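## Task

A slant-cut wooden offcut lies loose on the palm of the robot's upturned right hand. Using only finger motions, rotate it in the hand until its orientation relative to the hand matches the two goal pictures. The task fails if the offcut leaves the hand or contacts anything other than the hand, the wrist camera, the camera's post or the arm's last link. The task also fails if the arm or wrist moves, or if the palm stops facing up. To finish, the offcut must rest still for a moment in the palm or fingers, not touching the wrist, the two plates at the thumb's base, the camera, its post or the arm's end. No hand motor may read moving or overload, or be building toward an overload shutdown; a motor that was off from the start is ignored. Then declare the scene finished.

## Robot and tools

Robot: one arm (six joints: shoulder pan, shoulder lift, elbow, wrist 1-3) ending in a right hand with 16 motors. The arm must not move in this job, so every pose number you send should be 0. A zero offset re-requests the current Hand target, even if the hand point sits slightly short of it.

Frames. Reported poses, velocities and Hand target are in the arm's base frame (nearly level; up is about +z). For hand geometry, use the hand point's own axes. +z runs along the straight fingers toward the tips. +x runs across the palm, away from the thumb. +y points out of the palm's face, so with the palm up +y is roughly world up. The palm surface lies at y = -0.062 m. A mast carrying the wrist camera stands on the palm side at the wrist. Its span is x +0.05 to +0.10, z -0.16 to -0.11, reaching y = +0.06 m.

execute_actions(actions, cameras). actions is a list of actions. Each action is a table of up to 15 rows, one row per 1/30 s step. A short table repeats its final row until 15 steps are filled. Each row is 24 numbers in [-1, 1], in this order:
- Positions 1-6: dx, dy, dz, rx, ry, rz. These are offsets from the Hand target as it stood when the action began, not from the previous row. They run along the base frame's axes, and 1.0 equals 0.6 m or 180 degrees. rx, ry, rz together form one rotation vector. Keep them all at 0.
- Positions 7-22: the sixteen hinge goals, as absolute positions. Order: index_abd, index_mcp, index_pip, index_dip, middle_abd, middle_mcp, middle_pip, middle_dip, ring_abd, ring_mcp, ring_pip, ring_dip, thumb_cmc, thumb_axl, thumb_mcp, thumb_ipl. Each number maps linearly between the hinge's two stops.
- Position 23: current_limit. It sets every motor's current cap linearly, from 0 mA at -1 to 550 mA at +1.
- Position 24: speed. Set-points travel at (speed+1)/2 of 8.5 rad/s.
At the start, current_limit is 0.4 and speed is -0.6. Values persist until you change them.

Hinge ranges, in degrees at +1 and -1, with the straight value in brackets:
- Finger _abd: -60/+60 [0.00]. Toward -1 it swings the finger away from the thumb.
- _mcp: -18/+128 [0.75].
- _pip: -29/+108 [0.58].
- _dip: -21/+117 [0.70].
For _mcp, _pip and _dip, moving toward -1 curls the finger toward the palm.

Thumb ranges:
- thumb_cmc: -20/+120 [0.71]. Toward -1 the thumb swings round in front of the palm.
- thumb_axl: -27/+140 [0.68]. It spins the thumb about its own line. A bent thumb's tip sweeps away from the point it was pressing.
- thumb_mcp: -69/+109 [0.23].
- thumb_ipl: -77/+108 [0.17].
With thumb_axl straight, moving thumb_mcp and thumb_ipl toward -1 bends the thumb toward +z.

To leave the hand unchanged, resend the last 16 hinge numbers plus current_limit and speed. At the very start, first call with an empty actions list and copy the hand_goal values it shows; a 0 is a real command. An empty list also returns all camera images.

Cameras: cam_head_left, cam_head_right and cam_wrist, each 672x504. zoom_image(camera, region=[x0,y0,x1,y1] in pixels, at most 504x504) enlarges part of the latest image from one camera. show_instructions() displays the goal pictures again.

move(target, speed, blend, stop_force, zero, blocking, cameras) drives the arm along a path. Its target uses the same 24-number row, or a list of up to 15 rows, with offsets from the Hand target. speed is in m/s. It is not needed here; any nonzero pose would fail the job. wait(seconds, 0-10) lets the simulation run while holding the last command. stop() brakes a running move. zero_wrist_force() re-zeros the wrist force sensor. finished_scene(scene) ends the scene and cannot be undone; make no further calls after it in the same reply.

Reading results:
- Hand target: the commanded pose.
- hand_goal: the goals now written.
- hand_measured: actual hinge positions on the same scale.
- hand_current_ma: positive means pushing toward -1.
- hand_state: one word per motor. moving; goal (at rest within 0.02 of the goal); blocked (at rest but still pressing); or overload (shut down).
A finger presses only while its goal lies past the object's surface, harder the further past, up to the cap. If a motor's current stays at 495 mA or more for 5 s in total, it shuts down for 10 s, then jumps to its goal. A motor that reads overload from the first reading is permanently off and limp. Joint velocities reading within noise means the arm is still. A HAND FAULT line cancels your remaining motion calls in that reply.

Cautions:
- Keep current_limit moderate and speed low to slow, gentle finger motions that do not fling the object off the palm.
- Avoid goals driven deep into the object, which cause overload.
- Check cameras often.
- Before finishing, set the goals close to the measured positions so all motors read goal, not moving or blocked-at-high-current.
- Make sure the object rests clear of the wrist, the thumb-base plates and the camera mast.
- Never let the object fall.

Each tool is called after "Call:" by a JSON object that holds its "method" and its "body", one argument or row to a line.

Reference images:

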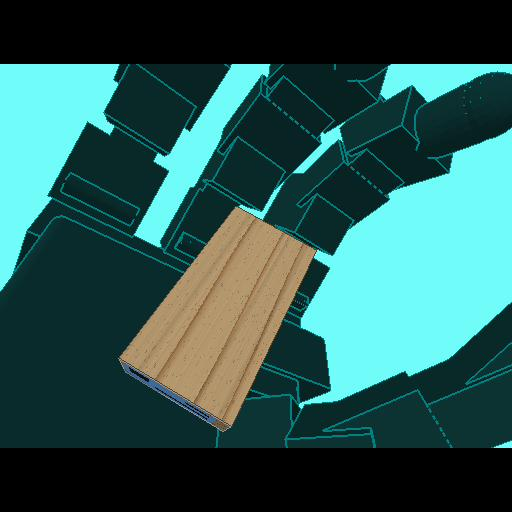

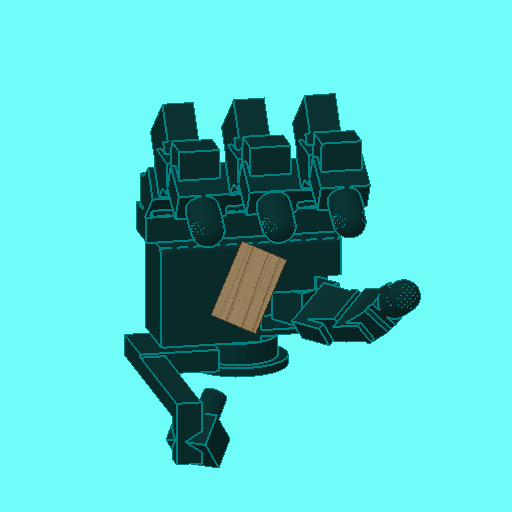

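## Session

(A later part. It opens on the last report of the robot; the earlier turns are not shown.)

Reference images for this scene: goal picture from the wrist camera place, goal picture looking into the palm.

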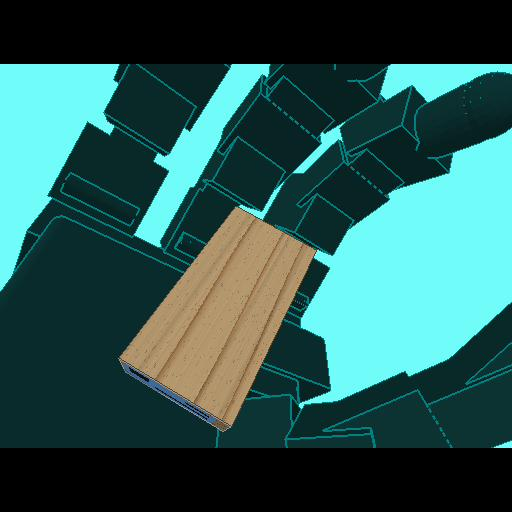

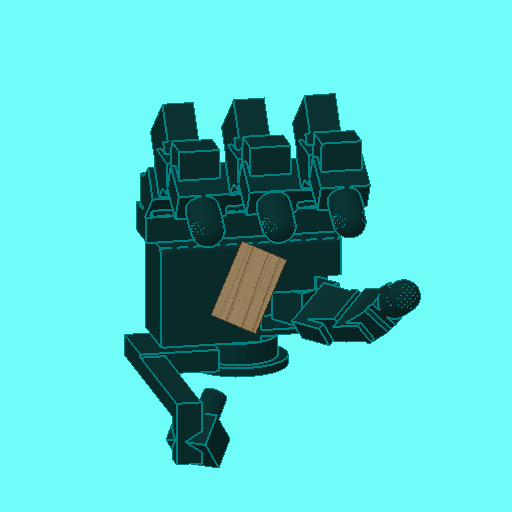

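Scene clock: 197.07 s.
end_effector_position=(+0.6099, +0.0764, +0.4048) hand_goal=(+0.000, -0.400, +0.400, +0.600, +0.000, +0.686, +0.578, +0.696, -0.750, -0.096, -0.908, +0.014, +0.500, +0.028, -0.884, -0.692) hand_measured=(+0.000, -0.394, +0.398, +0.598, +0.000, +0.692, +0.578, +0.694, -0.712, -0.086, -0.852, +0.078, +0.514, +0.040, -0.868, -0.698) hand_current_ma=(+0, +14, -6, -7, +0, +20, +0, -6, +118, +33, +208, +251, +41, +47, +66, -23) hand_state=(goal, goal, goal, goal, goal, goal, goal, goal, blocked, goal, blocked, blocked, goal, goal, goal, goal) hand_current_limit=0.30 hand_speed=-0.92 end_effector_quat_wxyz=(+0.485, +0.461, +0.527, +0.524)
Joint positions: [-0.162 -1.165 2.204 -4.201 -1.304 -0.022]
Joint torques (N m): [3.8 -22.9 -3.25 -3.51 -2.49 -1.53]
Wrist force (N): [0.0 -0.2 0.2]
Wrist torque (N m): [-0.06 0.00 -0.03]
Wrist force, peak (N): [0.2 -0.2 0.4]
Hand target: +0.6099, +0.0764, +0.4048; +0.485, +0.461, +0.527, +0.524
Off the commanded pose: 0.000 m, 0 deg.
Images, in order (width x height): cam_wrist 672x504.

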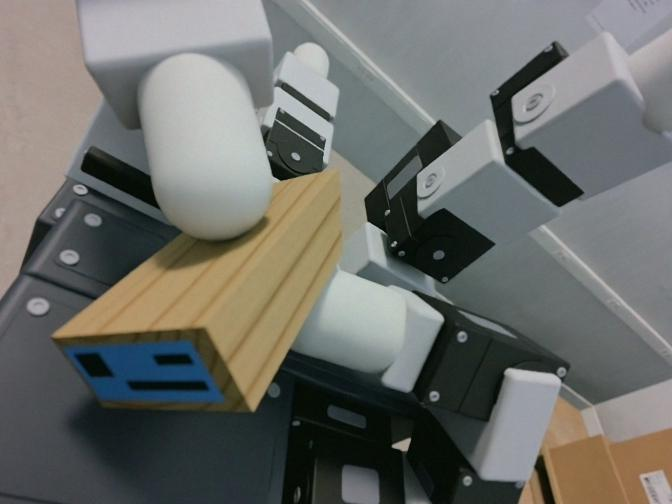

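Call:
{"method": "execute_actions", "body": {
  "actions": [
    [[0,0,0,0,0,0, 0,-0.4,0.4,0.6, 0,0.685,0.577,0.696, -0.75,-0.096,-0.908,0.013, 0.5,0.0275,-0.885,-0.693, 0.3,-0.92]]
  ],
  "cameras": ["all"]
}}

Call:
{"method": "zoom_image", "body": {
  "camera": "cam_head_left",
  "region": [30, 200, 170, 320]
}}

Call:
{"method": "zoom_image", "body": {
  "camera": "cam_head_right",
  "region": [20, 200, 160, 320]
}}

Scene clock: 213.53 s.
end_effector_position=(+0.6099, +0.0764, +0.4048) hand_goal=(+0.000, -0.400, +0.400, +0.600, +0.000, +0.686, +0.578, +0.696, -0.750, -0.096, -0.908, +0.014, +0.500, +0.028, -0.884, -0.692) hand_measured=(+0.000, -0.394, +0.398, +0.598, +0.000, +0.692, +0.578, +0.694, -0.712, -0.086, -0.852, +0.078, +0.514, +0.040, -0.868, -0.698) hand_current_ma=(+0, +14, -6, -7, +0, +20, +0, -6, +118, +33, +208, +251, +41, +47, +66, -23) hand_state=(goal, goal, goal, goal, goal, goal, goal, goal, blocked, goal, blocked, blocked, goal, goal, goal, goal) hand_current_limit=0.30 hand_speed=-0.92 end_effector_quat_wxyz=(+0.485, +0.461, +0.527, +0.524)
Joint positions: [-0.162 -1.165 2.204 -4.201 -1.304 -0.022]
Joint torques (N m): [2.96 -23.89 -4.11 -3.48 -2.27 -1.81]
Wrist force (N): [0.1 -0.2 0.2]
Wrist torque (N m): [-0.06 -0.02 -0.02]
Wrist force, peak (N): [0.1 -0.1 0.5]
Hand target: +0.6099, +0.0764, +0.4048; +0.485, +0.461, +0.527, +0.524
Off the commanded pose: 0.000 m, 0 deg.

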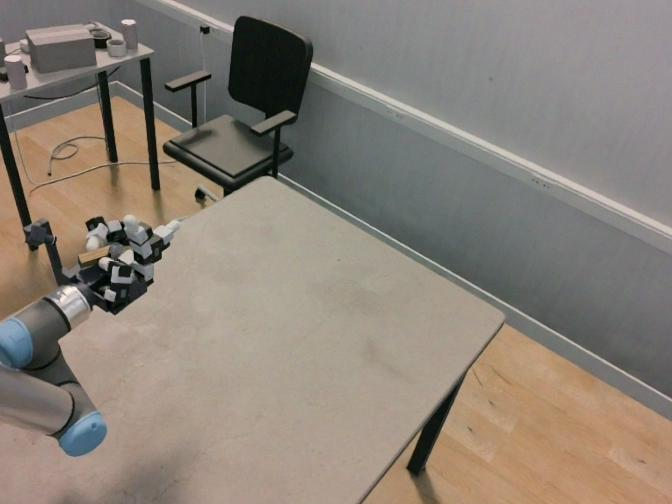

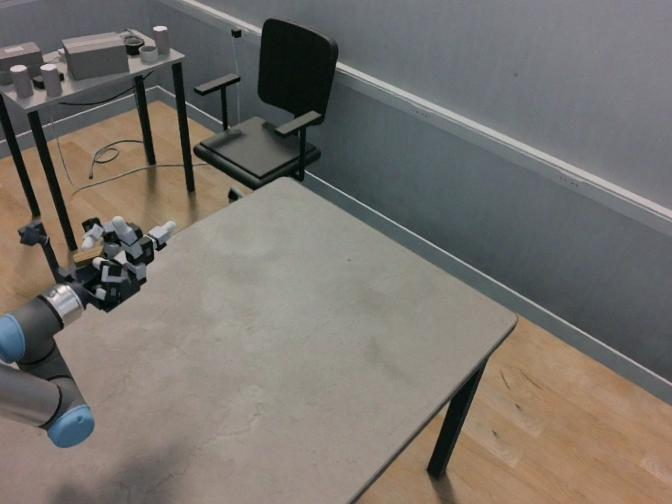

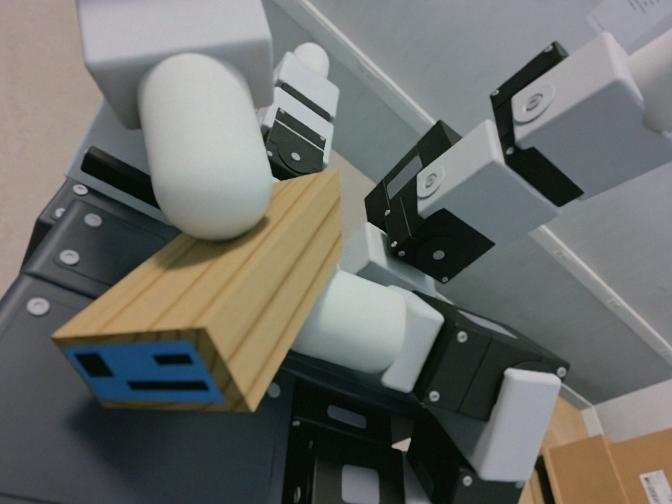

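Scaled by 3.600 from the camera's 672x504 image, which has a finer 960x720 frame.

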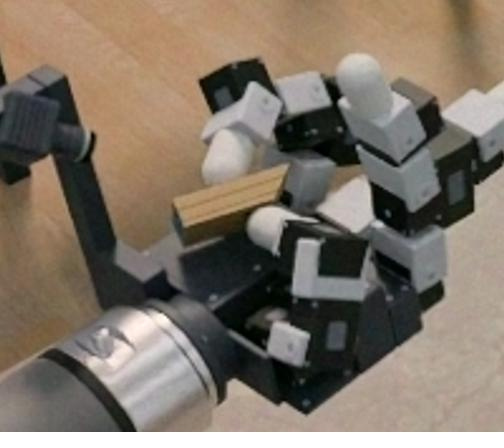

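Scaled by 3.600 from the camera's 672x504 image, which has a finer 960x720 frame.

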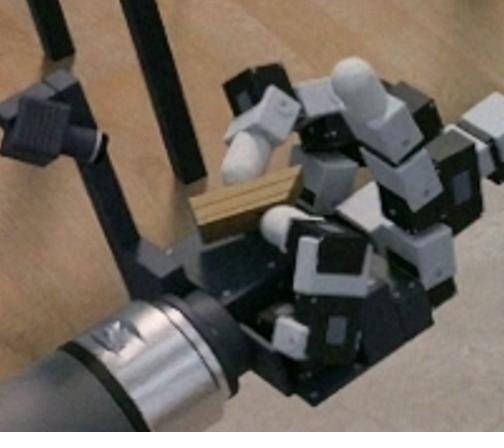

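Call:
{"method": "execute_actions", "body": {
  "actions": [
    [[0,0,0,0,0,0, 0,-0.4,0.4,0.6, 0,0.685,0.577,0.696, -0.75,-0.096,-0.908,0.013, 0.5,0.096,-0.748,-0.857, 0.3,-0.92]]
  ],
  "cameras": ["cam_wrist"]
}}

Scene clock: 227.20 s.
end_effector_position=(+0.6099, +0.0764, +0.4048) hand_goal=(+0.000, -0.400, +0.400, +0.600, +0.000, +0.686, +0.578, +0.696, -0.750, -0.096, -0.908, +0.014, +0.500, +0.096, -0.748, -0.856) hand_measured=(+0.000, -0.394, +0.398, +0.598, +0.000, +0.692, +0.578, +0.694, -0.748, -0.090, -0.906, +0.018, +0.496, +0.080, -0.756, -0.854) hand_current_ma=(+0, +14, -6, -7, +0, +20, +0, -6, +5, +18, +4, +8, -12, -62, -29, +3) hand_state=(goal, goal, goal, goal, goal, goal, goal, goal, goal, goal, goal, goal, goal, goal, goal, goal) hand_current_limit=0.30 hand_speed=-0.92 end_effector_quat_wxyz=(+0.485, +0.461, +0.527, +0.524)
Joint positions: [-0.162 -1.165 2.204 -4.201 -1.304 -0.022]
Joint torques (N m): [4.34 -22.43 -3.68 -3.19 -2.48 -1.34]
Wrist force (N): [-0.1 -0.1 0.2]
Wrist torque (N m): [-0.04 0.01 -0.03]
Wrist force, peak (N): [0.4 -0.4 0.3]
Hand target: +0.6099, +0.0764, +0.4048; +0.485, +0.461, +0.527, +0.524
Off the commanded pose: 0.000 m, 0 deg.
Images, in order (width x height): cam_wrist 672x504.

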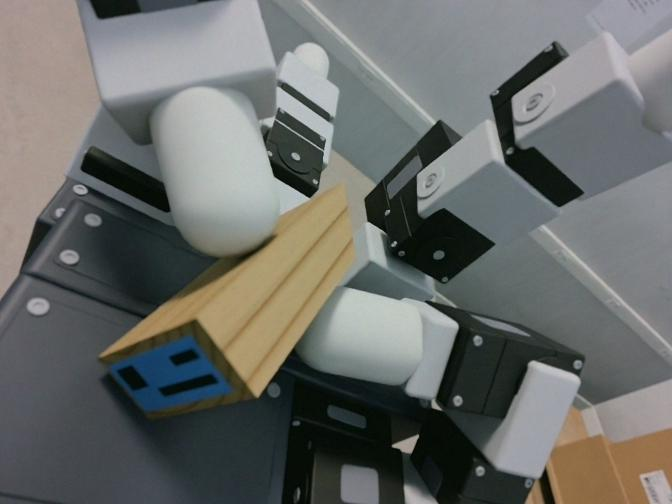

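Call:
{"method": "execute_actions", "body": {
  "actions": [
    [[0,0,0,0,0,0, 0,-0.4,0.4,0.6, 0,0.685,0.577,0.696, -0.75,-0.096,-0.908,0.013, 0.714,0.188,-0.685,-0.957, 0.3,-0.92]]
  ],
  "cameras": ["cam_wrist"]
}}

Scene clock: 228.77 s.
end_effector_position=(+0.6099, +0.0764, +0.4048) hand_goal=(+0.000, -0.400, +0.400, +0.600, +0.000, +0.686, +0.578, +0.696, -0.750, -0.096, -0.908, +0.014, +0.714, +0.188, -0.684, -0.956) hand_measured=(+0.000, -0.394, +0.398, +0.598, +0.000, +0.692, +0.578, +0.694, -0.748, -0.090, -0.906, +0.018, +0.548, +0.124, -0.684, -0.954) hand_current_ma=(+0, +14, -6, -7, +0, +20, +0, -6, +5, +18, +4, +8, -357, -311, +2, +3) hand_state=(goal, goal, goal, goal, goal, goal, goal, goal, goal, goal, goal, goal, blocked, blocked, goal, goal) hand_current_limit=0.30 hand_speed=-0.92 end_effector_quat_wxyz=(+0.485, +0.461, +0.527, +0.524)
Joint positions: [-0.162 -1.165 2.204 -4.201 -1.304 -0.022]
Joint torques (N m): [3.57 -23.08 -3.21 -3.22 -2.45 -1.24]
Wrist force (N): [0.1 -0.2 0.4]
Wrist torque (N m): [-0.07 -0.02 -0.01]
Wrist force, peak (N): [0.1 -0.2 0.4]
Hand target: +0.6099, +0.0764, +0.4048; +0.485, +0.461, +0.527, +0.524
Off the commanded pose: 0.000 m, 0 deg.
Images, in order (width x height): cam_wrist 672x504.

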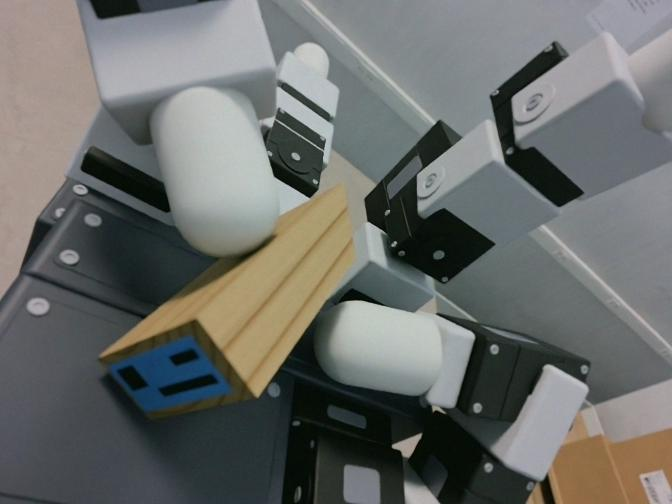

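Call:
{"method": "execute_actions", "body": {
  "actions": [
    [[0,0,0,0,0,0, 0,-0.4,0.4,0.6, 0,0.685,0.577,0.696, -0.75,-0.096,-0.908,0.013, 0.5,0.16,-0.52,-0.93, 0.3,-0.85]],
    [[0,0,0,0,0,0, 0,-0.4,0.4,0.6, 0,0.685,0.577,0.696, -0.75,-0.096,-0.908,0.013, 0.5,0.196,-0.634,-0.91, 0.3,-0.88]],
    [[0,0,0,0,0,0, 0,-0.4,0.4,0.6, 0,0.685,0.577,0.696, -0.75,-0.096,-0.908,0.013, 0.5,0.18,-0.766,-0.773, 0.3,-0.92]]
  ],
  "cameras": ["cam_wrist"]
}}

Scene clock: 239.00 s.
end_effector_position=(+0.6099, +0.0764, +0.4048) hand_goal=(+0.000, -0.400, +0.400, +0.600, +0.000, +0.686, +0.578, +0.696, -0.750, -0.096, -0.908, +0.014, +0.500, +0.180, -0.766, -0.772) hand_measured=(+0.000, -0.394, +0.398, +0.598, +0.000, +0.692, +0.578, +0.694, -0.748, -0.090, -0.906, +0.018, +0.510, +0.190, -0.614, -0.776) hand_current_ma=(+0, +14, -6, -7, +0, +20, +0, -6, +5, +18, +4, +7, +28, +39, +357, -11) hand_state=(goal, goal, goal, goal, goal, goal, goal, goal, goal, goal, goal, goal, goal, goal, blocked, goal) hand_current_limit=0.30 hand_speed=-0.92 end_effector_quat_wxyz=(+0.485, +0.461, +0.527, +0.524)
Joint positions: [-0.162 -1.165 2.204 -4.201 -1.304 -0.022]
Joint torques (N m): [3.03 -22.98 -2.96 -3.06 -2.53 -1.34]
Wrist force (N): [0.0 -0.3 0.2]
Wrist torque (N m): [-0.06 -0.01 -0.02]
Wrist force, peak (N): [0.1 -0.3 0.4]
Hand target: +0.6099, +0.0764, +0.4048; +0.485, +0.461, +0.527, +0.524
Off the commanded pose: 0.000 m, 0 deg.
Images, in order (width x height): cam_wrist 672x504.

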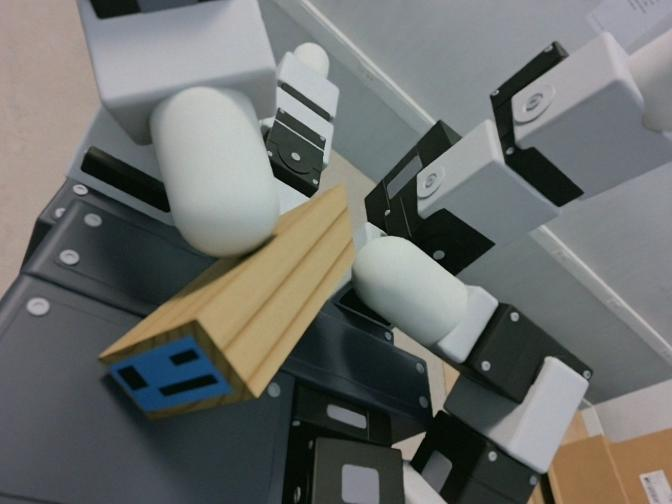

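Call:
{"method": "execute_actions", "body": {
  "actions": [
    [[0,0,0,0,0,0, 0,-0.4,0.4,0.6, 0,0.685,0.577,0.696, -0.75,-0.096,-0.908,0.013, 0.357,0.1425,-0.449,-0.96, 0.3,-0.85]],
    [[0,0,0,0,0,0, 0,-0.4,0.4,0.6, 0,0.685,0.577,0.696, -0.75,-0.096,-0.908,0.013, 0.357,0.1425,-0.582,-0.96, 0.3,-0.88]],
    [[0,0,0,0,0,0, 0,-0.4,0.4,0.6, 0,0.685,0.577,0.696, -0.75,-0.096,-0.908,0.013, 0.357,0.111,-0.680,-0.859, 0.3,-0.92]]
  ],
  "cameras": ["cam_wrist"]
}}

Scene clock: 247.53 s.
end_effector_position=(+0.6099, +0.0764, +0.4048) hand_goal=(+0.000, -0.400, +0.400, +0.600, +0.000, +0.686, +0.578, +0.696, -0.750, -0.096, -0.908, +0.014, +0.358, +0.112, -0.680, -0.858) hand_measured=(+0.000, -0.394, +0.398, +0.598, +0.000, +0.692, +0.578, +0.694, -0.748, -0.090, -0.906, +0.018, +0.364, +0.118, -0.680, -0.862) hand_current_ma=(+0, +14, -6, -7, +0, +20, +0, -6, +5, +18, +4, +7, +16, +20, +0, -14) hand_state=(goal, goal, goal, goal, goal, goal, goal, goal, goal, goal, goal, goal, goal, goal, goal, goal) hand_current_limit=0.30 hand_speed=-0.92 end_effector_quat_wxyz=(+0.485, +0.461, +0.527, +0.524)
Joint positions: [-0.162 -1.165 2.204 -4.201 -1.304 -0.022]
Joint torques (N m): [4.89 -21.94 -3.23 -2.82 -2.54 -1.21]
Wrist force (N): [0.1 -0.1 0.2]
Wrist torque (N m): [-0.05 -0.01 -0.02]
Wrist force, peak (N): [0.1 -0.1 0.5]
Hand target: +0.6099, +0.0764, +0.4048; +0.485, +0.461, +0.527, +0.524
Off the commanded pose: 0.000 m, 0 deg.
Images, in order (width x height): cam_wrist 672x504.

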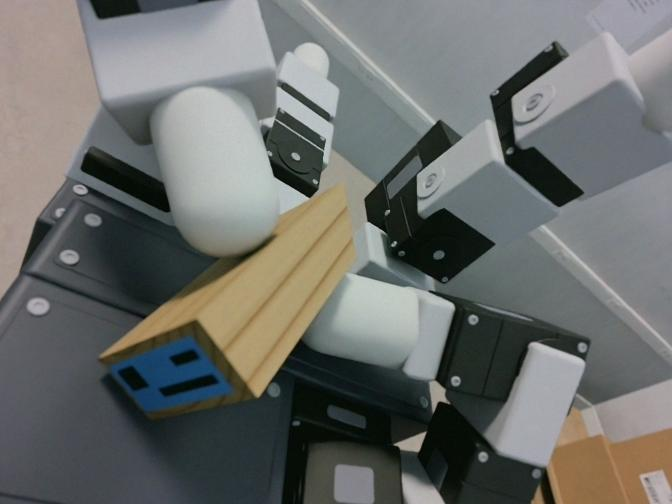

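Call:
{"method": "execute_actions", "body": {
  "actions": [
    [[0,0,0,0,0,0, 0,-0.4,0.4,0.6, 0,0.685,0.577,0.696, -0.75,-0.096,-0.908,0.013, 0.357,0.0754,-0.802,-0.712, 0.3,-0.92]]
  ],
  "cameras": ["cam_wrist"]
}}

Scene clock: 248.83 s.
end_effector_position=(+0.6099, +0.0764, +0.4048) hand_goal=(+0.000, -0.400, +0.400, +0.600, +0.000, +0.686, +0.578, +0.696, -0.750, -0.096, -0.908, +0.014, +0.358, +0.076, -0.802, -0.712) hand_measured=(+0.000, -0.394, +0.398, +0.598, +0.000, +0.692, +0.578, +0.694, -0.740, -0.090, -0.862, +0.036, +0.368, +0.098, -0.784, -0.730) hand_current_ma=(+0, +14, -6, -7, +0, +20, +0, -6, +24, +18, +169, +70, +28, +86, +78, -83) hand_state=(goal, goal, goal, goal, goal, goal, goal, goal, goal, goal, blocked, blocked, goal, blocked, goal, goal) hand_current_limit=0.30 hand_speed=-0.92 end_effector_quat_wxyz=(+0.485, +0.461, +0.527, +0.524)
Joint positions: [-0.162 -1.165 2.204 -4.201 -1.304 -0.022]
Joint torques (N m): [3.28 -23.48 -3.93 -2.77 -2.57 -1.21]
Wrist force (N): [0.0 -0.2 0.2]
Wrist torque (N m): [-0.05 0.00 -0.03]
Wrist force, peak (N): [0.2 -0.3 0.4]
Hand target: +0.6099, +0.0764, +0.4048; +0.485, +0.461, +0.527, +0.524
Off the commanded pose: 0.000 m, 0 deg.
Images, in order (width x height): cam_wrist 672x504.

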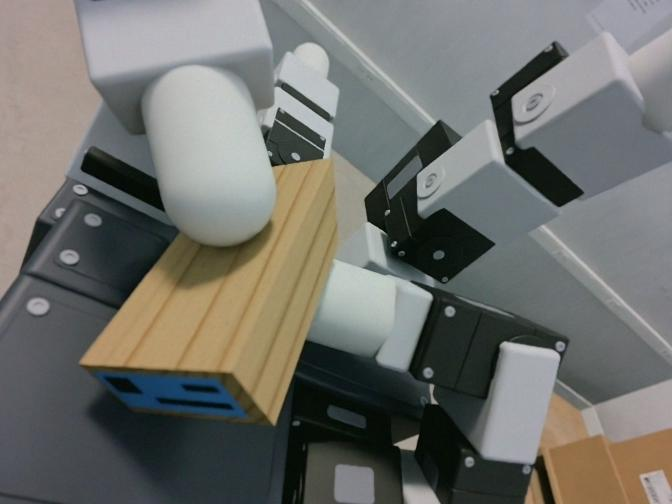

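Call:
{"method": "execute_actions", "body": {
  "actions": [
    [[0,0,0,0,0,0, 0,-0.4,0.4,0.6, 0,0.685,0.577,0.696, -0.75,-0.096,-0.908,0.013, 0.357,0.06,-0.865,-0.63, 0.3,-0.92]]
  ],
  "cameras": ["cam_wrist"]
}}

Scene clock: 253.93 s.
end_effector_position=(+0.6099, +0.0764, +0.4048) hand_goal=(+0.000, -0.400, +0.400, +0.600, +0.000, +0.686, +0.578, +0.696, -0.750, -0.096, -0.908, +0.014, +0.358, +0.060, -0.864, -0.630) hand_measured=(+0.000, -0.394, +0.398, +0.598, +0.000, +0.692, +0.578, +0.694, -0.734, -0.086, -0.836, +0.046, +0.376, +0.098, -0.832, -0.658) hand_current_ma=(+0, +14, -6, -7, +0, +20, +0, -6, +40, +32, +282, +109, +60, +165, +145, -128) hand_state=(goal, goal, goal, goal, goal, goal, goal, goal, goal, goal, blocked, blocked, goal, blocked, blocked, blocked) hand_current_limit=0.30 hand_speed=-0.92 end_effector_quat_wxyz=(+0.485, +0.461, +0.527, +0.524)
Joint positions: [-0.162 -1.165 2.204 -4.201 -1.304 -0.022]
Joint torques (N m): [2.82 -24.12 -5.05 -2.44 -2.34 -1.22]
Wrist force (N): [-0.1 -0.1 0.3]
Wrist torque (N m): [-0.05 0.01 -0.04]
Wrist force, peak (N): [0.3 -0.4 0.2]
Hand target: +0.6099, +0.0764, +0.4048; +0.485, +0.461, +0.527, +0.524
Off the commanded pose: 0.000 m, 0 deg.
Images, in order (width x height): cam_wrist 672x504.

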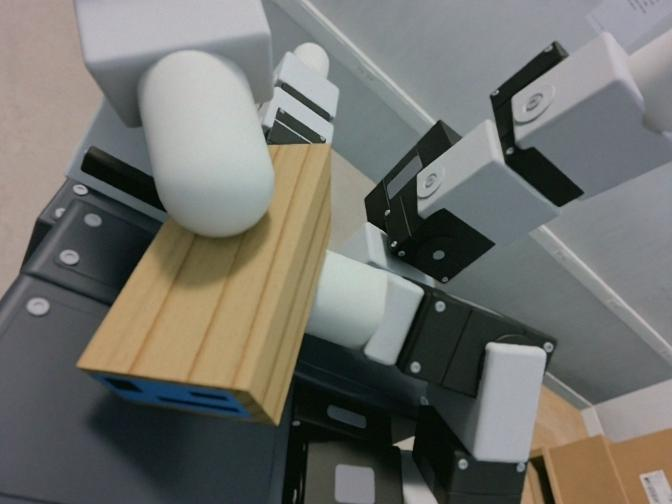

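Call:
{"method": "execute_actions", "body": {
  "actions": [
    [[0,0,0,0,0,0, 0,-0.4,0.4,0.6, 0,0.685,0.577,0.696, -0.3,-0.15,-0.74,-0.0377, 0.357,0.06,-0.865,-0.63, 0.3,-0.9]],
    [[0,0,0,0,0,0, 0,-0.4,0.4,0.6, 0,0.685,0.577,0.696, 0,-0.2055,-0.74,-0.0377, 0.357,0.0754,-0.802,-0.712, 0.3,-0.92]]
  ],
  "cameras": ["cam_wrist"]
}}

Scene clock: 266.33 s.
end_effector_position=(+0.6099, +0.0764, +0.4048) hand_goal=(+0.000, -0.400, +0.400, +0.600, +0.000, +0.686, +0.578, +0.696, +0.000, -0.206, -0.740, -0.038, +0.358, +0.076, -0.802, -0.712) hand_measured=(+0.000, -0.394, +0.398, +0.598, +0.000, +0.692, +0.578, +0.694, -0.004, -0.202, -0.746, -0.036, +0.362, +0.076, -0.808, -0.710) hand_current_ma=(+0, +14, -6, -7, +0, +20, +0, -6, -7, +14, -17, +6, +9, +0, -24, +3) hand_state=(goal, goal, goal, goal, goal, goal, goal, goal, goal, goal, goal, goal, goal, goal, goal, goal) hand_current_limit=0.30 hand_speed=-0.92 end_effector_quat_wxyz=(+0.485, +0.461, +0.527, +0.524)
Joint positions: [-0.162 -1.165 2.204 -4.201 -1.304 -0.022]
Joint torques (N m): [2.69 -23.89 -4.18 -2.47 -2.41 -1.15]
Wrist force (N): [0.0 -0.1 0.3]
Wrist torque (N m): [-0.05 -0.01 -0.02]
Wrist force, peak (N): [0.1 -0.3 0.5]
Hand target: +0.6099, +0.0764, +0.4048; +0.485, +0.461, +0.527, +0.524
Off the commanded pose: 0.000 m, 0 deg.
Images, in order (width x height): cam_wrist 672x504.

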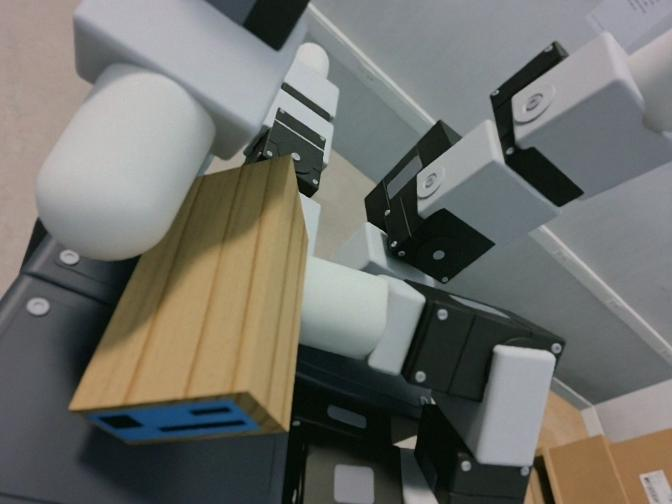

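Call:
{"method": "execute_actions", "body": {
  "actions": [
    [[0,0,0,0,0,0, 0,-0.4,0.4,0.6, 0,0.685,0.577,0.696, 0,-0.2055,-0.74,-0.0377, 0.357,0.111,-0.680,-0.859, 0.3,-0.92]]
  ],
  "cameras": ["cam_wrist"]
}}

Scene clock: 268.40 s.
end_effector_position=(+0.6099, +0.0764, +0.4048) hand_goal=(+0.000, -0.400, +0.400, +0.600, +0.000, +0.686, +0.578, +0.696, +0.000, -0.206, -0.740, -0.038, +0.358, +0.112, -0.680, -0.858) hand_measured=(+0.000, -0.394, +0.398, +0.598, +0.000, +0.692, +0.578, +0.694, -0.004, -0.202, -0.746, -0.036, +0.362, +0.112, -0.686, -0.856) hand_current_ma=(+0, +14, -6, -7, +0, +20, +0, -6, -7, +14, -17, +6, +9, +0, -19, +3) hand_state=(goal, goal, goal, goal, goal, goal, goal, goal, goal, goal, goal, goal, goal, goal, goal, goal) hand_current_limit=0.30 hand_speed=-0.92 end_effector_quat_wxyz=(+0.485, +0.461, +0.527, +0.524)
Joint positions: [-0.162 -1.165 2.204 -4.201 -1.304 -0.022]
Joint torques (N m): [3.52 -22.73 -4.46 -2.36 -2.47 -1.12]
Wrist force (N): [-0.1 -0.1 0.2]
Wrist torque (N m): [-0.04 0.01 -0.03]
Wrist force, peak (N): [0.1 -0.3 0.5]
Hand target: +0.6099, +0.0764, +0.4048; +0.485, +0.461, +0.527, +0.524
Off the commanded pose: 0.000 m, 0 deg.
Images, in order (width x height): cam_wrist 672x504.

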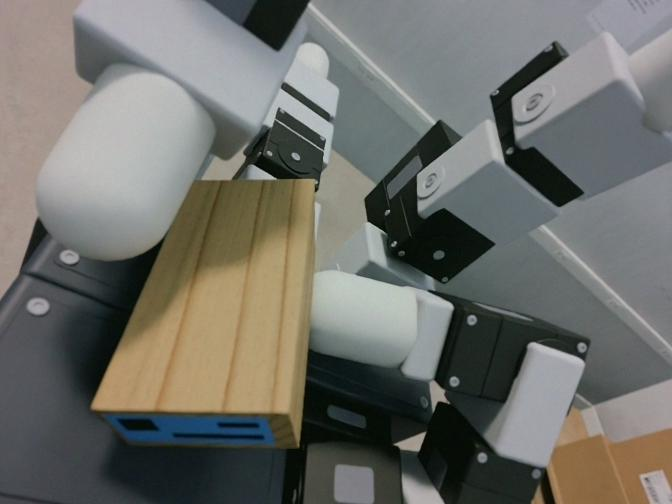

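Call:
{"method": "execute_actions", "body": {
  "actions": [
    [[0,0,0,0,0,0, 0,-0.4,0.4,0.6, 0,0.685,0.577,0.696, 0,-0.2055,-0.74,-0.0377, 0.357,0.1425,-0.582,-0.96, 0.3,-0.92]],
    [[0,0,0,0,0,0, 0,-0.4,0.4,0.6, 0,0.685,0.577,0.696, 0,-0.2055,-0.74,-0.0377, 0.4,0.1425,-0.45,-0.96, 0.3,-0.9]]
  ],
  "cameras": ["cam_wrist"]
}}

Scene clock: 270.33 s.
end_effector_position=(+0.6099, +0.0764, +0.4048) hand_goal=(+0.000, -0.400, +0.400, +0.600, +0.000, +0.686, +0.578, +0.696, +0.000, -0.206, -0.740, -0.038, +0.400, +0.142, -0.450, -0.960) hand_measured=(+0.000, -0.394, +0.398, +0.598, +0.000, +0.692, +0.578, +0.694, -0.004, -0.202, -0.746, -0.036, +0.400, +0.142, -0.454, -0.958) hand_current_ma=(+0, +14, -6, -7, +0, +20, +0, -6, -7, +14, -17, +6, +1, +0, -13, +3) hand_state=(goal, goal, goal, goal, goal, goal, goal, goal, goal, goal, goal, goal, goal, goal, goal, goal) hand_current_limit=0.30 hand_speed=-0.90 end_effector_quat_wxyz=(+0.485, +0.461, +0.527, +0.524)
Joint positions: [-0.162 -1.165 2.204 -4.201 -1.304 -0.022]
Joint torques (N m): [3.37 -23.57 -4.26 -2.32 -2.32 -0.97]
Wrist force (N): [0.2 0.0 0.3]
Wrist torque (N m): [-0.04 -0.03 0.01]
Wrist force, peak (N): [0.0 -0.4 0.4]
Hand target: +0.6099, +0.0764, +0.4048; +0.485, +0.461, +0.527, +0.524
Off the commanded pose: 0.000 m, 0 deg.
Images, in order (width x height): cam_wrist 672x504.

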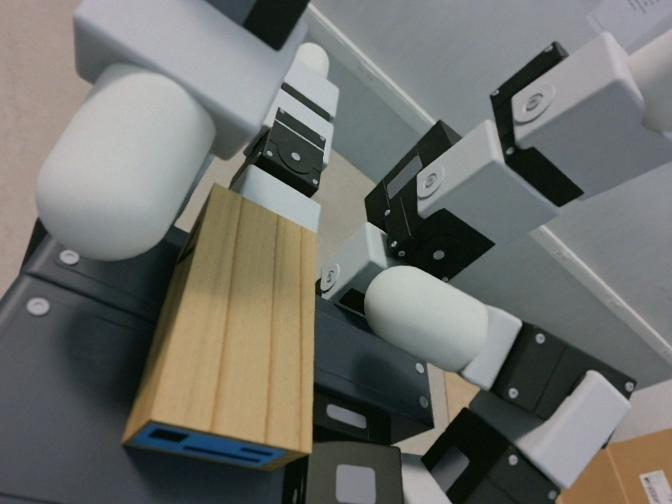

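Call:
{"method": "execute_actions", "body": {
  "actions": [
    [[0,0,0,0,0,0, 0,-0.4,0.4,0.6, 0,0.685,0.577,0.696, 0,-0.096,-0.869,-0.309, 0.4,0.1425,-0.45,-0.96, 0.3,-0.8]],
    [[0,0,0,0,0,0, 0,-0.4,0.4,0.6, 0,0.685,0.577,0.696, -0.298,-0.096,-0.914,-0.2565, 0.4,0.1425,-0.45,-0.96, 0.3,-0.88]],
    [[0,0,0,0,0,0, 0,-0.4,0.4,0.6, 0,0.685,0.577,0.696, -0.5,-0.13,-0.957,-0.215, 0.4,0.1425,-0.45,-0.96, 0.3,-0.92]]
  ],
  "cameras": ["cam_wrist"]
}}

Scene clock: 277.77 s.
end_effector_position=(+0.6099, +0.0764, +0.4048) hand_goal=(+0.000, -0.400, +0.400, +0.600, +0.000, +0.686, +0.578, +0.696, -0.500, -0.130, -0.956, -0.214, +0.400, +0.142, -0.450, -0.960) hand_measured=(+0.000, -0.394, +0.398, +0.598, +0.000, +0.692, +0.578, +0.694, -0.498, -0.124, -0.956, -0.214, +0.400, +0.142, -0.454, -0.958) hand_current_ma=(+0, +14, -6, -7, +0, +20, +0, -6, +6, +17, +1, -2, +1, +0, -13, +3) hand_state=(goal, goal, goal, goal, goal, goal, goal, goal, goal, goal, goal, goal, goal, goal, goal, goal) hand_current_limit=0.30 hand_speed=-0.92 end_effector_quat_wxyz=(+0.485, +0.461, +0.527, +0.524)
Joint positions: [-0.162 -1.165 2.204 -4.201 -1.304 -0.022]
Joint torques (N m): [3.22 -24.14 -3.65 -2.02 -2.46 -0.85]
Wrist force (N): [0.0 0.1 0.3]
Wrist torque (N m): [-0.03 -0.01 0.00]
Wrist force, peak (N): [0.1 -0.1 0.5]
Hand target: +0.6099, +0.0764, +0.4048; +0.485, +0.461, +0.527, +0.524
Off the commanded pose: 0.000 m, 0 deg.
Images, in order (width x height): cam_wrist 672x504.

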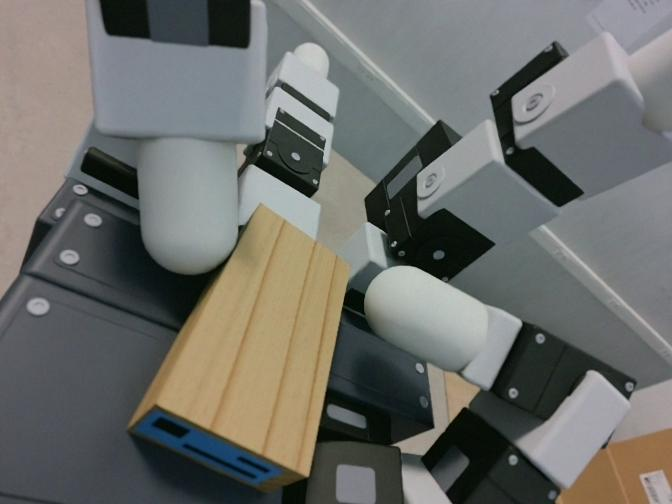

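Call:
{"method": "execute_actions", "body": {
  "actions": [
    [[0,0,0,0,0,0, 0,-0.4,0.4,0.6, 0,0.685,0.577,0.696, -0.63,-0.151,-0.982,-0.187, 0.4,0.1425,-0.45,-0.96, 0.3,-0.92]]
  ],
  "cameras": ["cam_wrist"]
}}

Scene clock: 279.60 s.
end_effector_position=(+0.6099, +0.0764, +0.4048) hand_goal=(+0.000, -0.400, +0.400, +0.600, +0.000, +0.686, +0.578, +0.696, -0.630, -0.150, -0.982, -0.186, +0.400, +0.142, -0.450, -0.960) hand_measured=(+0.000, -0.394, +0.398, +0.598, +0.000, +0.692, +0.578, +0.694, -0.628, -0.144, -0.982, -0.190, +0.400, +0.142, -0.454, -0.958) hand_current_ma=(+0, +14, -6, -7, +0, +20, +0, -6, +6, +15, +2, -9, +1, +0, -13, +3) hand_state=(goal, goal, goal, goal, goal, goal, goal, goal, goal, goal, goal, goal, goal, goal, goal, goal) hand_current_limit=0.30 hand_speed=-0.92 end_effector_quat_wxyz=(+0.485, +0.461, +0.527, +0.524)
Joint positions: [-0.162 -1.165 2.204 -4.201 -1.304 -0.022]
Joint torques (N m): [2.51 -23.71 -3.77 -2.03 -2.61 -0.89]
Wrist force (N): [0.0 -0.2 0.2]
Wrist torque (N m): [-0.06 -0.01 -0.01]
Wrist force, peak (N): [0.2 -0.4 0.4]
Hand target: +0.6099, +0.0764, +0.4048; +0.485, +0.461, +0.527, +0.524
Off the commanded pose: 0.000 m, 0 deg.
Images, in order (width x height): cam_wrist 672x504.

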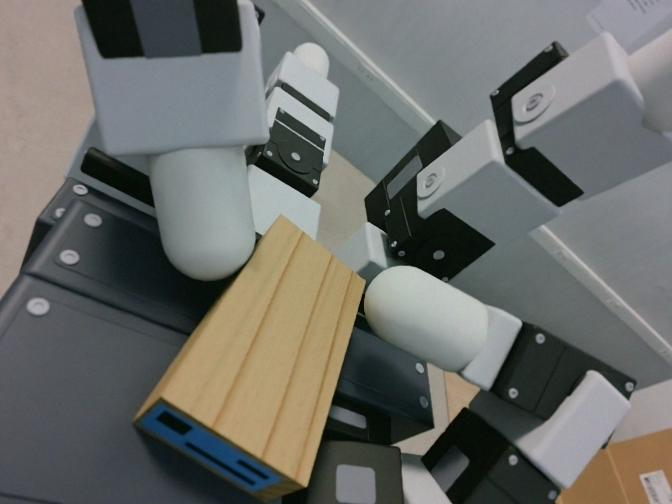

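Call:
{"method": "execute_actions", "body": {
  "actions": [
    [[0,0,0,0,0,0, 0,-0.4,0.4,0.6, 0,0.685,0.577,0.696, -0.27,-0.178,-0.839,-0.259, 0.357,0.1425,-0.5,-0.96, 0.3,-0.88]],
    [[0,0,0,0,0,0, 0,-0.4,0.4,0.6, 0,0.685,0.577,0.696, -0.27,-0.178,-0.839,-0.259, 0.357,0.1425,-0.582,-0.96, 0.3,-0.9]]
  ],
  "cameras": ["cam_wrist"]
}}

Call:
{"method": "execute_actions", "body": {
  "actions": [
    [[0,0,0,0,0,0, 0,-0.4,0.4,0.6, 0,0.685,0.577,0.696, -0.27,-0.178,-0.839,-0.259, 0.357,0.111,-0.680,-0.859, 0.3,-0.92]]
  ],
  "cameras": ["cam_wrist"]
}}

Scene clock: 318.87 s.
end_effector_position=(+0.6099, +0.0764, +0.4048) hand_goal=(+0.000, -0.400, +0.400, +0.600, +0.000, +0.686, +0.578, +0.696, -0.270, -0.178, -0.838, -0.258, +0.358, +0.142, -0.582, -0.960) hand_measured=(+0.000, -0.394, +0.398, +0.598, +0.000, +0.692, +0.578, +0.694, -0.274, -0.172, -0.846, -0.256, +0.366, +0.142, -0.580, -0.958) hand_current_ma=(+0, +14, -6, -7, +0, +20, +0, -6, -8, +15, -20, +6, +23, +0, +3, +4) hand_state=(goal, goal, goal, goal, goal, goal, goal, goal, goal, goal, goal, goal, goal, goal, goal, goal) hand_current_limit=0.30 hand_speed=-0.90 end_effector_quat_wxyz=(+0.485, +0.461, +0.527, +0.524)
Joint positions: [-0.162 -1.165 2.204 -4.201 -1.304 -0.022]
Joint torques (N m): [3.8 -24.79 -5.32 -1.93 -2.52 -0.94]
Wrist force (N): [0.1 -0.2 0.1]
Wrist torque (N m): [-0.05 -0.01 -0.01]
Wrist force, peak (N): [0.2 -0.1 0.7]
Hand target: +0.6099, +0.0764, +0.4048; +0.485, +0.461, +0.527, +0.524
Off the commanded pose: 0.000 m, 0 deg.
Images, in order (width x height): cam_wrist 672x504.

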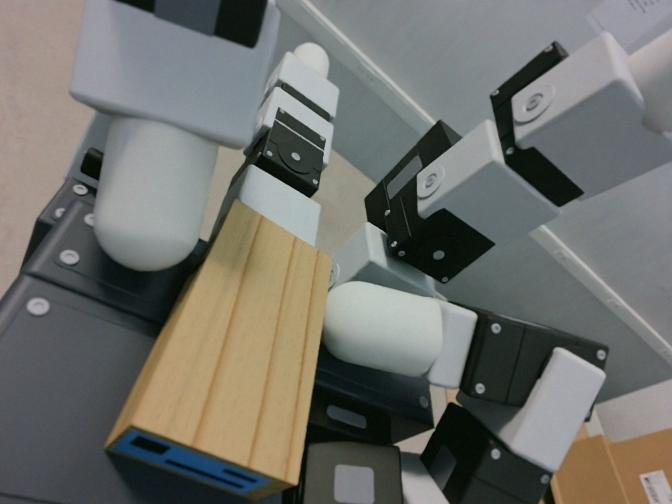

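Scene clock: 319.60 s.
end_effector_position=(+0.6099, +0.0764, +0.4048) hand_goal=(+0.000, -0.400, +0.400, +0.600, +0.000, +0.686, +0.578, +0.696, -0.270, -0.178, -0.838, -0.258, +0.358, +0.112, -0.680, -0.858) hand_measured=(+0.000, -0.394, +0.398, +0.598, +0.000, +0.692, +0.578, +0.694, -0.252, -0.174, -0.838, -0.256, +0.378, +0.118, -0.646, -0.872) hand_current_ma=(+0, +14, -6, -7, +0, +20, +0, -6, +49, +11, +0, +4, +65, +21, +158, -63) hand_state=(goal, goal, goal, goal, goal, goal, goal, goal, goal, goal, goal, goal, goal, goal, blocked, goal) hand_current_limit=0.30 hand_speed=-0.92 end_effector_quat_wxyz=(+0.485, +0.461, +0.527, +0.524)
Joint positions: [-0.162 -1.165 2.204 -4.201 -1.304 -0.022]
Joint torques (N m): [2.74 -23.83 -5.18 -1.74 -2.52 -0.94]
Wrist force (N): [0.1 -0.1 0.4]
Wrist torque (N m): [-0.05 -0.02 -0.01]
Wrist force, peak (N): [0.2 -0.2 0.5]
Hand target: +0.6099, +0.0764, +0.4048; +0.485, +0.461, +0.527, +0.524
Off the commanded pose: 0.000 m, 0 deg.
Images, in order (width x height): cam_wrist 672x504.

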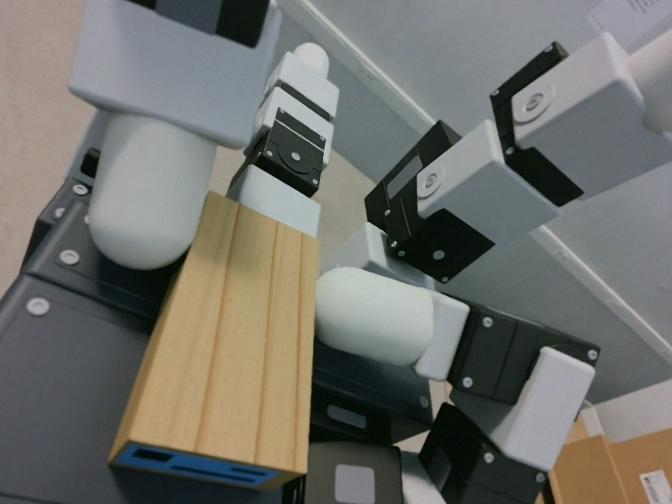

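Call:
{"method": "execute_actions", "body": {
  "actions": [
    [[0,0,0,0,0,0, 0,-0.4,0.4,0.6, 0,0.685,0.577,0.696, -0.27,-0.178,-0.839,-0.259, 0.4286,-0.0275,-0.65,-0.95, 0.3,-0.88]],
    [[0,0,0,0,0,0, 0,-0.4,0.4,0.6, 0,0.685,0.577,0.696, -0.27,-0.178,-0.839,-0.259, 0.4286,-0.0275,-0.710,-0.933, 0.3,-0.92]]
  ],
  "cameras": ["cam_wrist"]
}}

Scene clock: 323.83 s.
end_effector_position=(+0.6099, +0.0764, +0.4048) hand_goal=(+0.000, -0.400, +0.400, +0.600, +0.000, +0.686, +0.578, +0.696, -0.270, -0.178, -0.838, -0.258, +0.428, -0.028, -0.710, -0.932) hand_measured=(+0.000, -0.394, +0.398, +0.598, +0.000, +0.692, +0.578, +0.694, -0.268, -0.174, -0.838, -0.256, +0.440, -0.026, -0.684, -0.930) hand_current_ma=(+0, +14, -6, -7, +0, +20, +0, -6, +6, +10, +0, +4, +33, +4, +120, +6) hand_state=(goal, goal, goal, goal, goal, goal, goal, goal, goal, goal, goal, goal, goal, goal, blocked, goal) hand_current_limit=0.30 hand_speed=-0.92 end_effector_quat_wxyz=(+0.485, +0.461, +0.527, +0.524)
Joint positions: [-0.162 -1.165 2.204 -4.201 -1.304 -0.022]
Joint torques (N m): [2.38 -23.94 -4.75 -1.5 -2.46 -0.77]
Wrist force (N): [0.1 0.0 0.3]
Wrist torque (N m): [-0.05 -0.02 -0.01]
Wrist force, peak (N): [0.3 -0.4 0.2]
Hand target: +0.6099, +0.0764, +0.4048; +0.485, +0.461, +0.527, +0.524
Off the commanded pose: 0.000 m, 0 deg.
Images, in order (width x height): cam_wrist 672x504.

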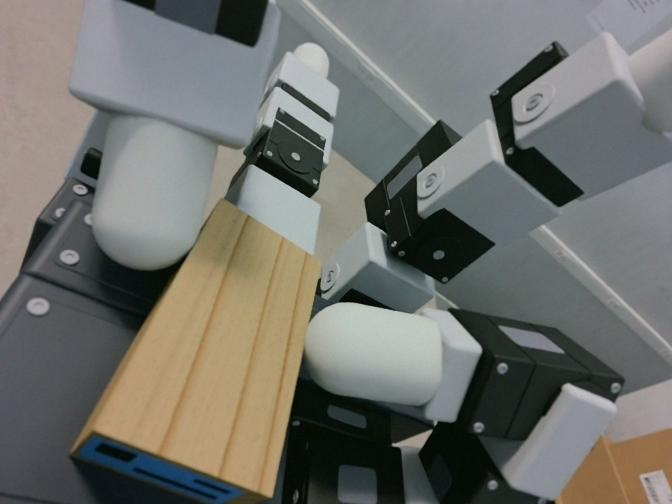

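Call:
{"method": "execute_actions", "body": {
  "actions": [
    [[0,0,0,0,0,0, 0,-0.4,0.4,0.6, 0,0.685,0.577,0.696, 0.0,-0.178,-0.839,-0.259, 0.4286,-0.04,-0.78,-0.85, 0.3,-0.92]],
    [[0,0,0,0,0,0, 0,-0.4,0.4,0.6, 0,0.685,0.577,0.696, 0.0,-0.178,-0.839,-0.259, 0.4286,-0.056,-0.846,-0.770, 0.3,-0.92]]
  ],
  "cameras": ["cam_wrist"]
}}

Scene clock: 326.70 s.
end_effector_position=(+0.6099, +0.0764, +0.4048) hand_goal=(+0.000, -0.400, +0.400, +0.600, +0.000, +0.686, +0.578, +0.696, +0.000, -0.178, -0.838, -0.258, +0.428, -0.056, -0.846, -0.770) hand_measured=(+0.000, -0.394, +0.398, +0.598, +0.000, +0.692, +0.578, +0.694, +0.012, -0.156, -0.822, -0.256, +0.456, -0.060, -0.812, -0.798) hand_current_ma=(+0, +14, -6, -7, +0, +20, +0, -6, +32, +78, +52, +4, +95, -11, +162, -129) hand_state=(goal, goal, goal, goal, goal, goal, goal, goal, goal, blocked, goal, goal, blocked, goal, blocked, blocked) hand_current_limit=0.30 hand_speed=-0.92 end_effector_quat_wxyz=(+0.485, +0.461, +0.527, +0.524)
Joint positions: [-0.162 -1.165 2.204 -4.201 -1.304 -0.022]
Joint torques (N m): [3.38 -25.28 -5.02 -1.6 -2.46 -0.86]
Wrist force (N): [0.0 -0.1 0.3]
Wrist torque (N m): [-0.05 -0.02 -0.02]
Wrist force, peak (N): [0.2 -0.2 0.5]
Hand target: +0.6099, +0.0764, +0.4048; +0.485, +0.461, +0.527, +0.524
Off the commanded pose: 0.000 m, 0 deg.
Images, in order (width x height): cam_wrist 672x504.

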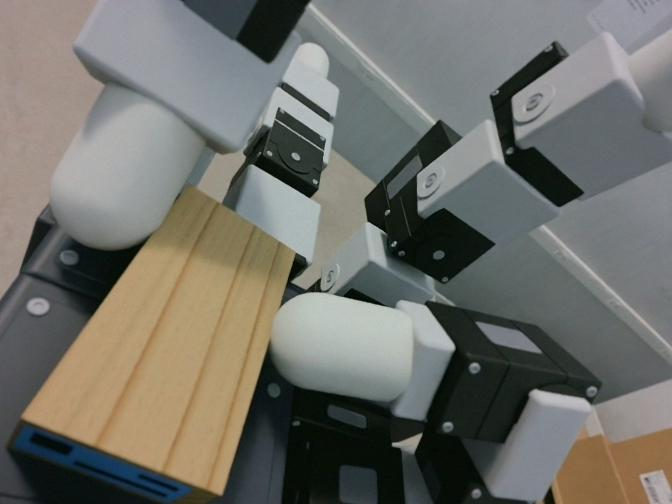

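Call:
{"method": "execute_actions", "body": {
  "actions": [
    [[0,0,0,0,0,0, 0,-0.4,0.4,0.6, 0,0.685,0.577,0.696, 0.18,-0.178,-0.839,-0.259, 0.4286,-0.072,-0.929,-0.657, 0.3,-0.92]]
  ],
  "cameras": ["cam_wrist"]
}}

Scene clock: 332.03 s.
end_effector_position=(+0.6099, +0.0764, +0.4048) hand_goal=(+0.000, -0.400, +0.400, +0.600, +0.000, +0.686, +0.578, +0.696, +0.180, -0.178, -0.838, -0.258, +0.428, -0.072, -0.928, -0.656) hand_measured=(+0.000, -0.394, +0.398, +0.598, +0.000, +0.692, +0.578, +0.694, +0.202, -0.142, -0.818, -0.258, +0.468, -0.082, -0.888, -0.686) hand_current_ma=(+0, +14, -6, -7, +0, +20, +0, -6, +62, +139, +64, -1, +143, -36, +196, -144) hand_state=(goal, goal, goal, goal, goal, goal, goal, goal, blocked, blocked, blocked, goal, blocked, goal, blocked, blocked) hand_current_limit=0.30 hand_speed=-0.92 end_effector_quat_wxyz=(+0.485, +0.461, +0.527, +0.524)
Joint positions: [-0.162 -1.165 2.204 -4.201 -1.304 -0.022]
Joint torques (N m): [1.94 -25.07 -6.45 -1.19 -2.43 -0.62]
Wrist force (N): [0.2 -0.2 0.3]
Wrist torque (N m): [-0.07 -0.04 -0.01]
Wrist force, peak (N): [0.1 -0.3 0.6]
Hand target: +0.6099, +0.0764, +0.4048; +0.485, +0.461, +0.527, +0.524
Off the commanded pose: 0.000 m, 0 deg.
Images, in order (width x height): cam_wrist 672x504.

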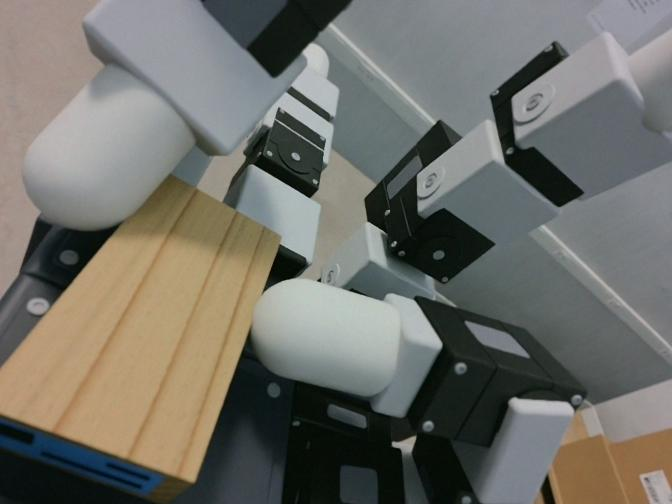

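Call:
{"method": "execute_actions", "body": {
  "actions": [
    [[0,0,0,0,0,0, 0,-0.4,0.4,0.6, 0,0.685,0.577,0.696, 0.4,-0.178,-0.839,-0.259, 0.4286,-0.06,-0.917,-0.66, 0.3,-0.88]],
    [[0,0,0,0,0,0, 0,-0.4,0.4,0.6, 0,0.685,0.577,0.696, 0.4,-0.274,-0.906,-0.003, 0.4286,-0.03,-0.90,-0.67, 0.3,-0.85]],
    [[0,0,0,0,0,0, 0,-0.4,0.4,0.6, 0,0.685,0.577,0.696, 0.1,-0.274,-0.906,-0.003, 0.4286,-0.0156,-0.905,-0.66, 0.3,-0.88]]
  ],
  "cameras": ["cam_wrist"]
}}

Scene clock: 340.33 s.
end_effector_position=(+0.6099, +0.0764, +0.4048) hand_goal=(+0.000, -0.400, +0.400, +0.600, +0.000, +0.686, +0.578, +0.696, +0.100, -0.274, -0.906, -0.002, +0.428, -0.016, -0.904, -0.660) hand_measured=(+0.000, -0.394, +0.398, +0.598, +0.000, +0.692, +0.578, +0.694, +0.228, -0.226, -0.936, -0.028, +0.484, -0.034, -0.874, -0.684) hand_current_ma=(+0, +14, -6, -7, +0, +20, +0, -6, +357, +185, -99, -88, +220, -67, +144, -107) hand_state=(goal, goal, goal, goal, goal, goal, goal, goal, blocked, blocked, blocked, blocked, blocked, goal, blocked, blocked) hand_current_limit=0.30 hand_speed=-0.88 end_effector_quat_wxyz=(+0.485, +0.461, +0.527, +0.524)
Joint positions: [-0.162 -1.165 2.204 -4.201 -1.304 -0.022]
Joint torques (N m): [2.03 -25.13 -5.56 -0.94 -2.7 -0.68]
Wrist force (N): [0.2 -0.2 0.2]
Wrist torque (N m): [-0.07 -0.03 -0.01]
Wrist force, peak (N): [0.2 -0.3 0.5]
Hand target: +0.6099, +0.0764, +0.4048; +0.485, +0.461, +0.527, +0.524
Off the commanded pose: 0.000 m, 0 deg.
Images, in order (width x height): cam_wrist 672x504.

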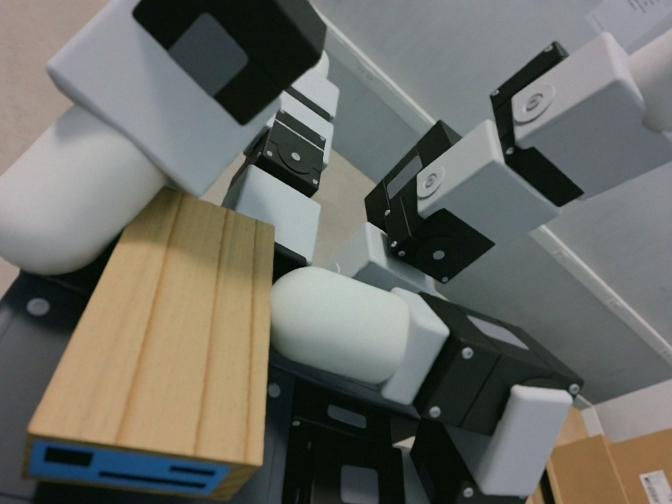

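Call:
{"method": "execute_actions", "body": {
  "actions": [
    [[0,0,0,0,0,0, 0,-0.4,0.4,0.6, 0,0.685,0.577,0.696, 0.2,-0.274,-0.906,-0.003, 0.457,0.0635,-0.787,-0.828, 0.3,-0.88]],
    [[0,0,0,0,0,0, 0,-0.4,0.4,0.6, 0,0.685,0.577,0.696, 0.2,-0.274,-0.906,-0.003, 0.457,0.030,-0.88,-0.70, 0.3,-0.92]]
  ],
  "cameras": ["cam_wrist"]
}}

Scene clock: 346.53 s.
end_effector_position=(+0.6099, +0.0764, +0.4048) hand_goal=(+0.000, -0.400, +0.400, +0.600, +0.000, +0.686, +0.578, +0.696, +0.200, -0.274, -0.906, -0.002, +0.458, +0.030, -0.880, -0.700) hand_measured=(+0.000, -0.394, +0.398, +0.598, +0.000, +0.692, +0.578, +0.694, +0.224, -0.258, -0.918, -0.008, +0.488, +0.028, -0.854, -0.748) hand_current_ma=(+0, +14, -6, -7, +0, +20, +0, -6, +70, +56, -34, -16, +103, -4, +119, -254) hand_state=(goal, goal, goal, goal, goal, goal, goal, goal, blocked, goal, goal, goal, blocked, goal, blocked, blocked) hand_current_limit=0.30 hand_speed=-0.92 end_effector_quat_wxyz=(+0.485, +0.461, +0.527, +0.524)
Joint positions: [-0.162 -1.165 2.204 -4.201 -1.304 -0.022]
Joint torques (N m): [2.52 -24.93 -6.42 -1.12 -2.38 -0.65]
Wrist force (N): [0.2 0.0 0.3]
Wrist torque (N m): [-0.05 -0.03 0.00]
Wrist force, peak (N): [0.2 0.0 0.6]
Hand target: +0.6099, +0.0764, +0.4048; +0.485, +0.461, +0.527, +0.524
Off the commanded pose: 0.000 m, 0 deg.
Images, in order (width x height): cam_wrist 672x504.

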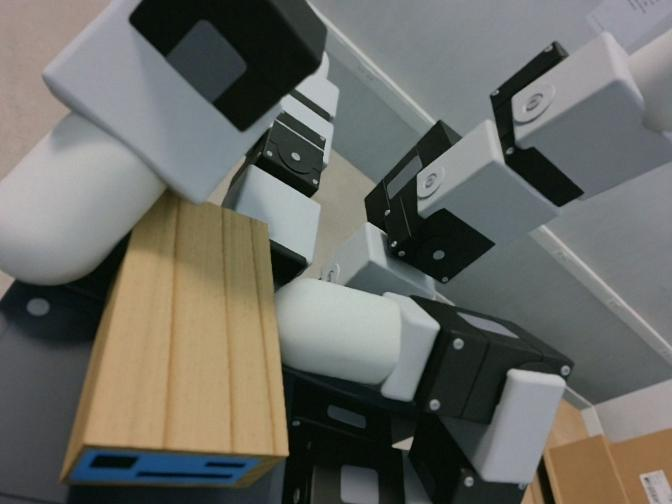

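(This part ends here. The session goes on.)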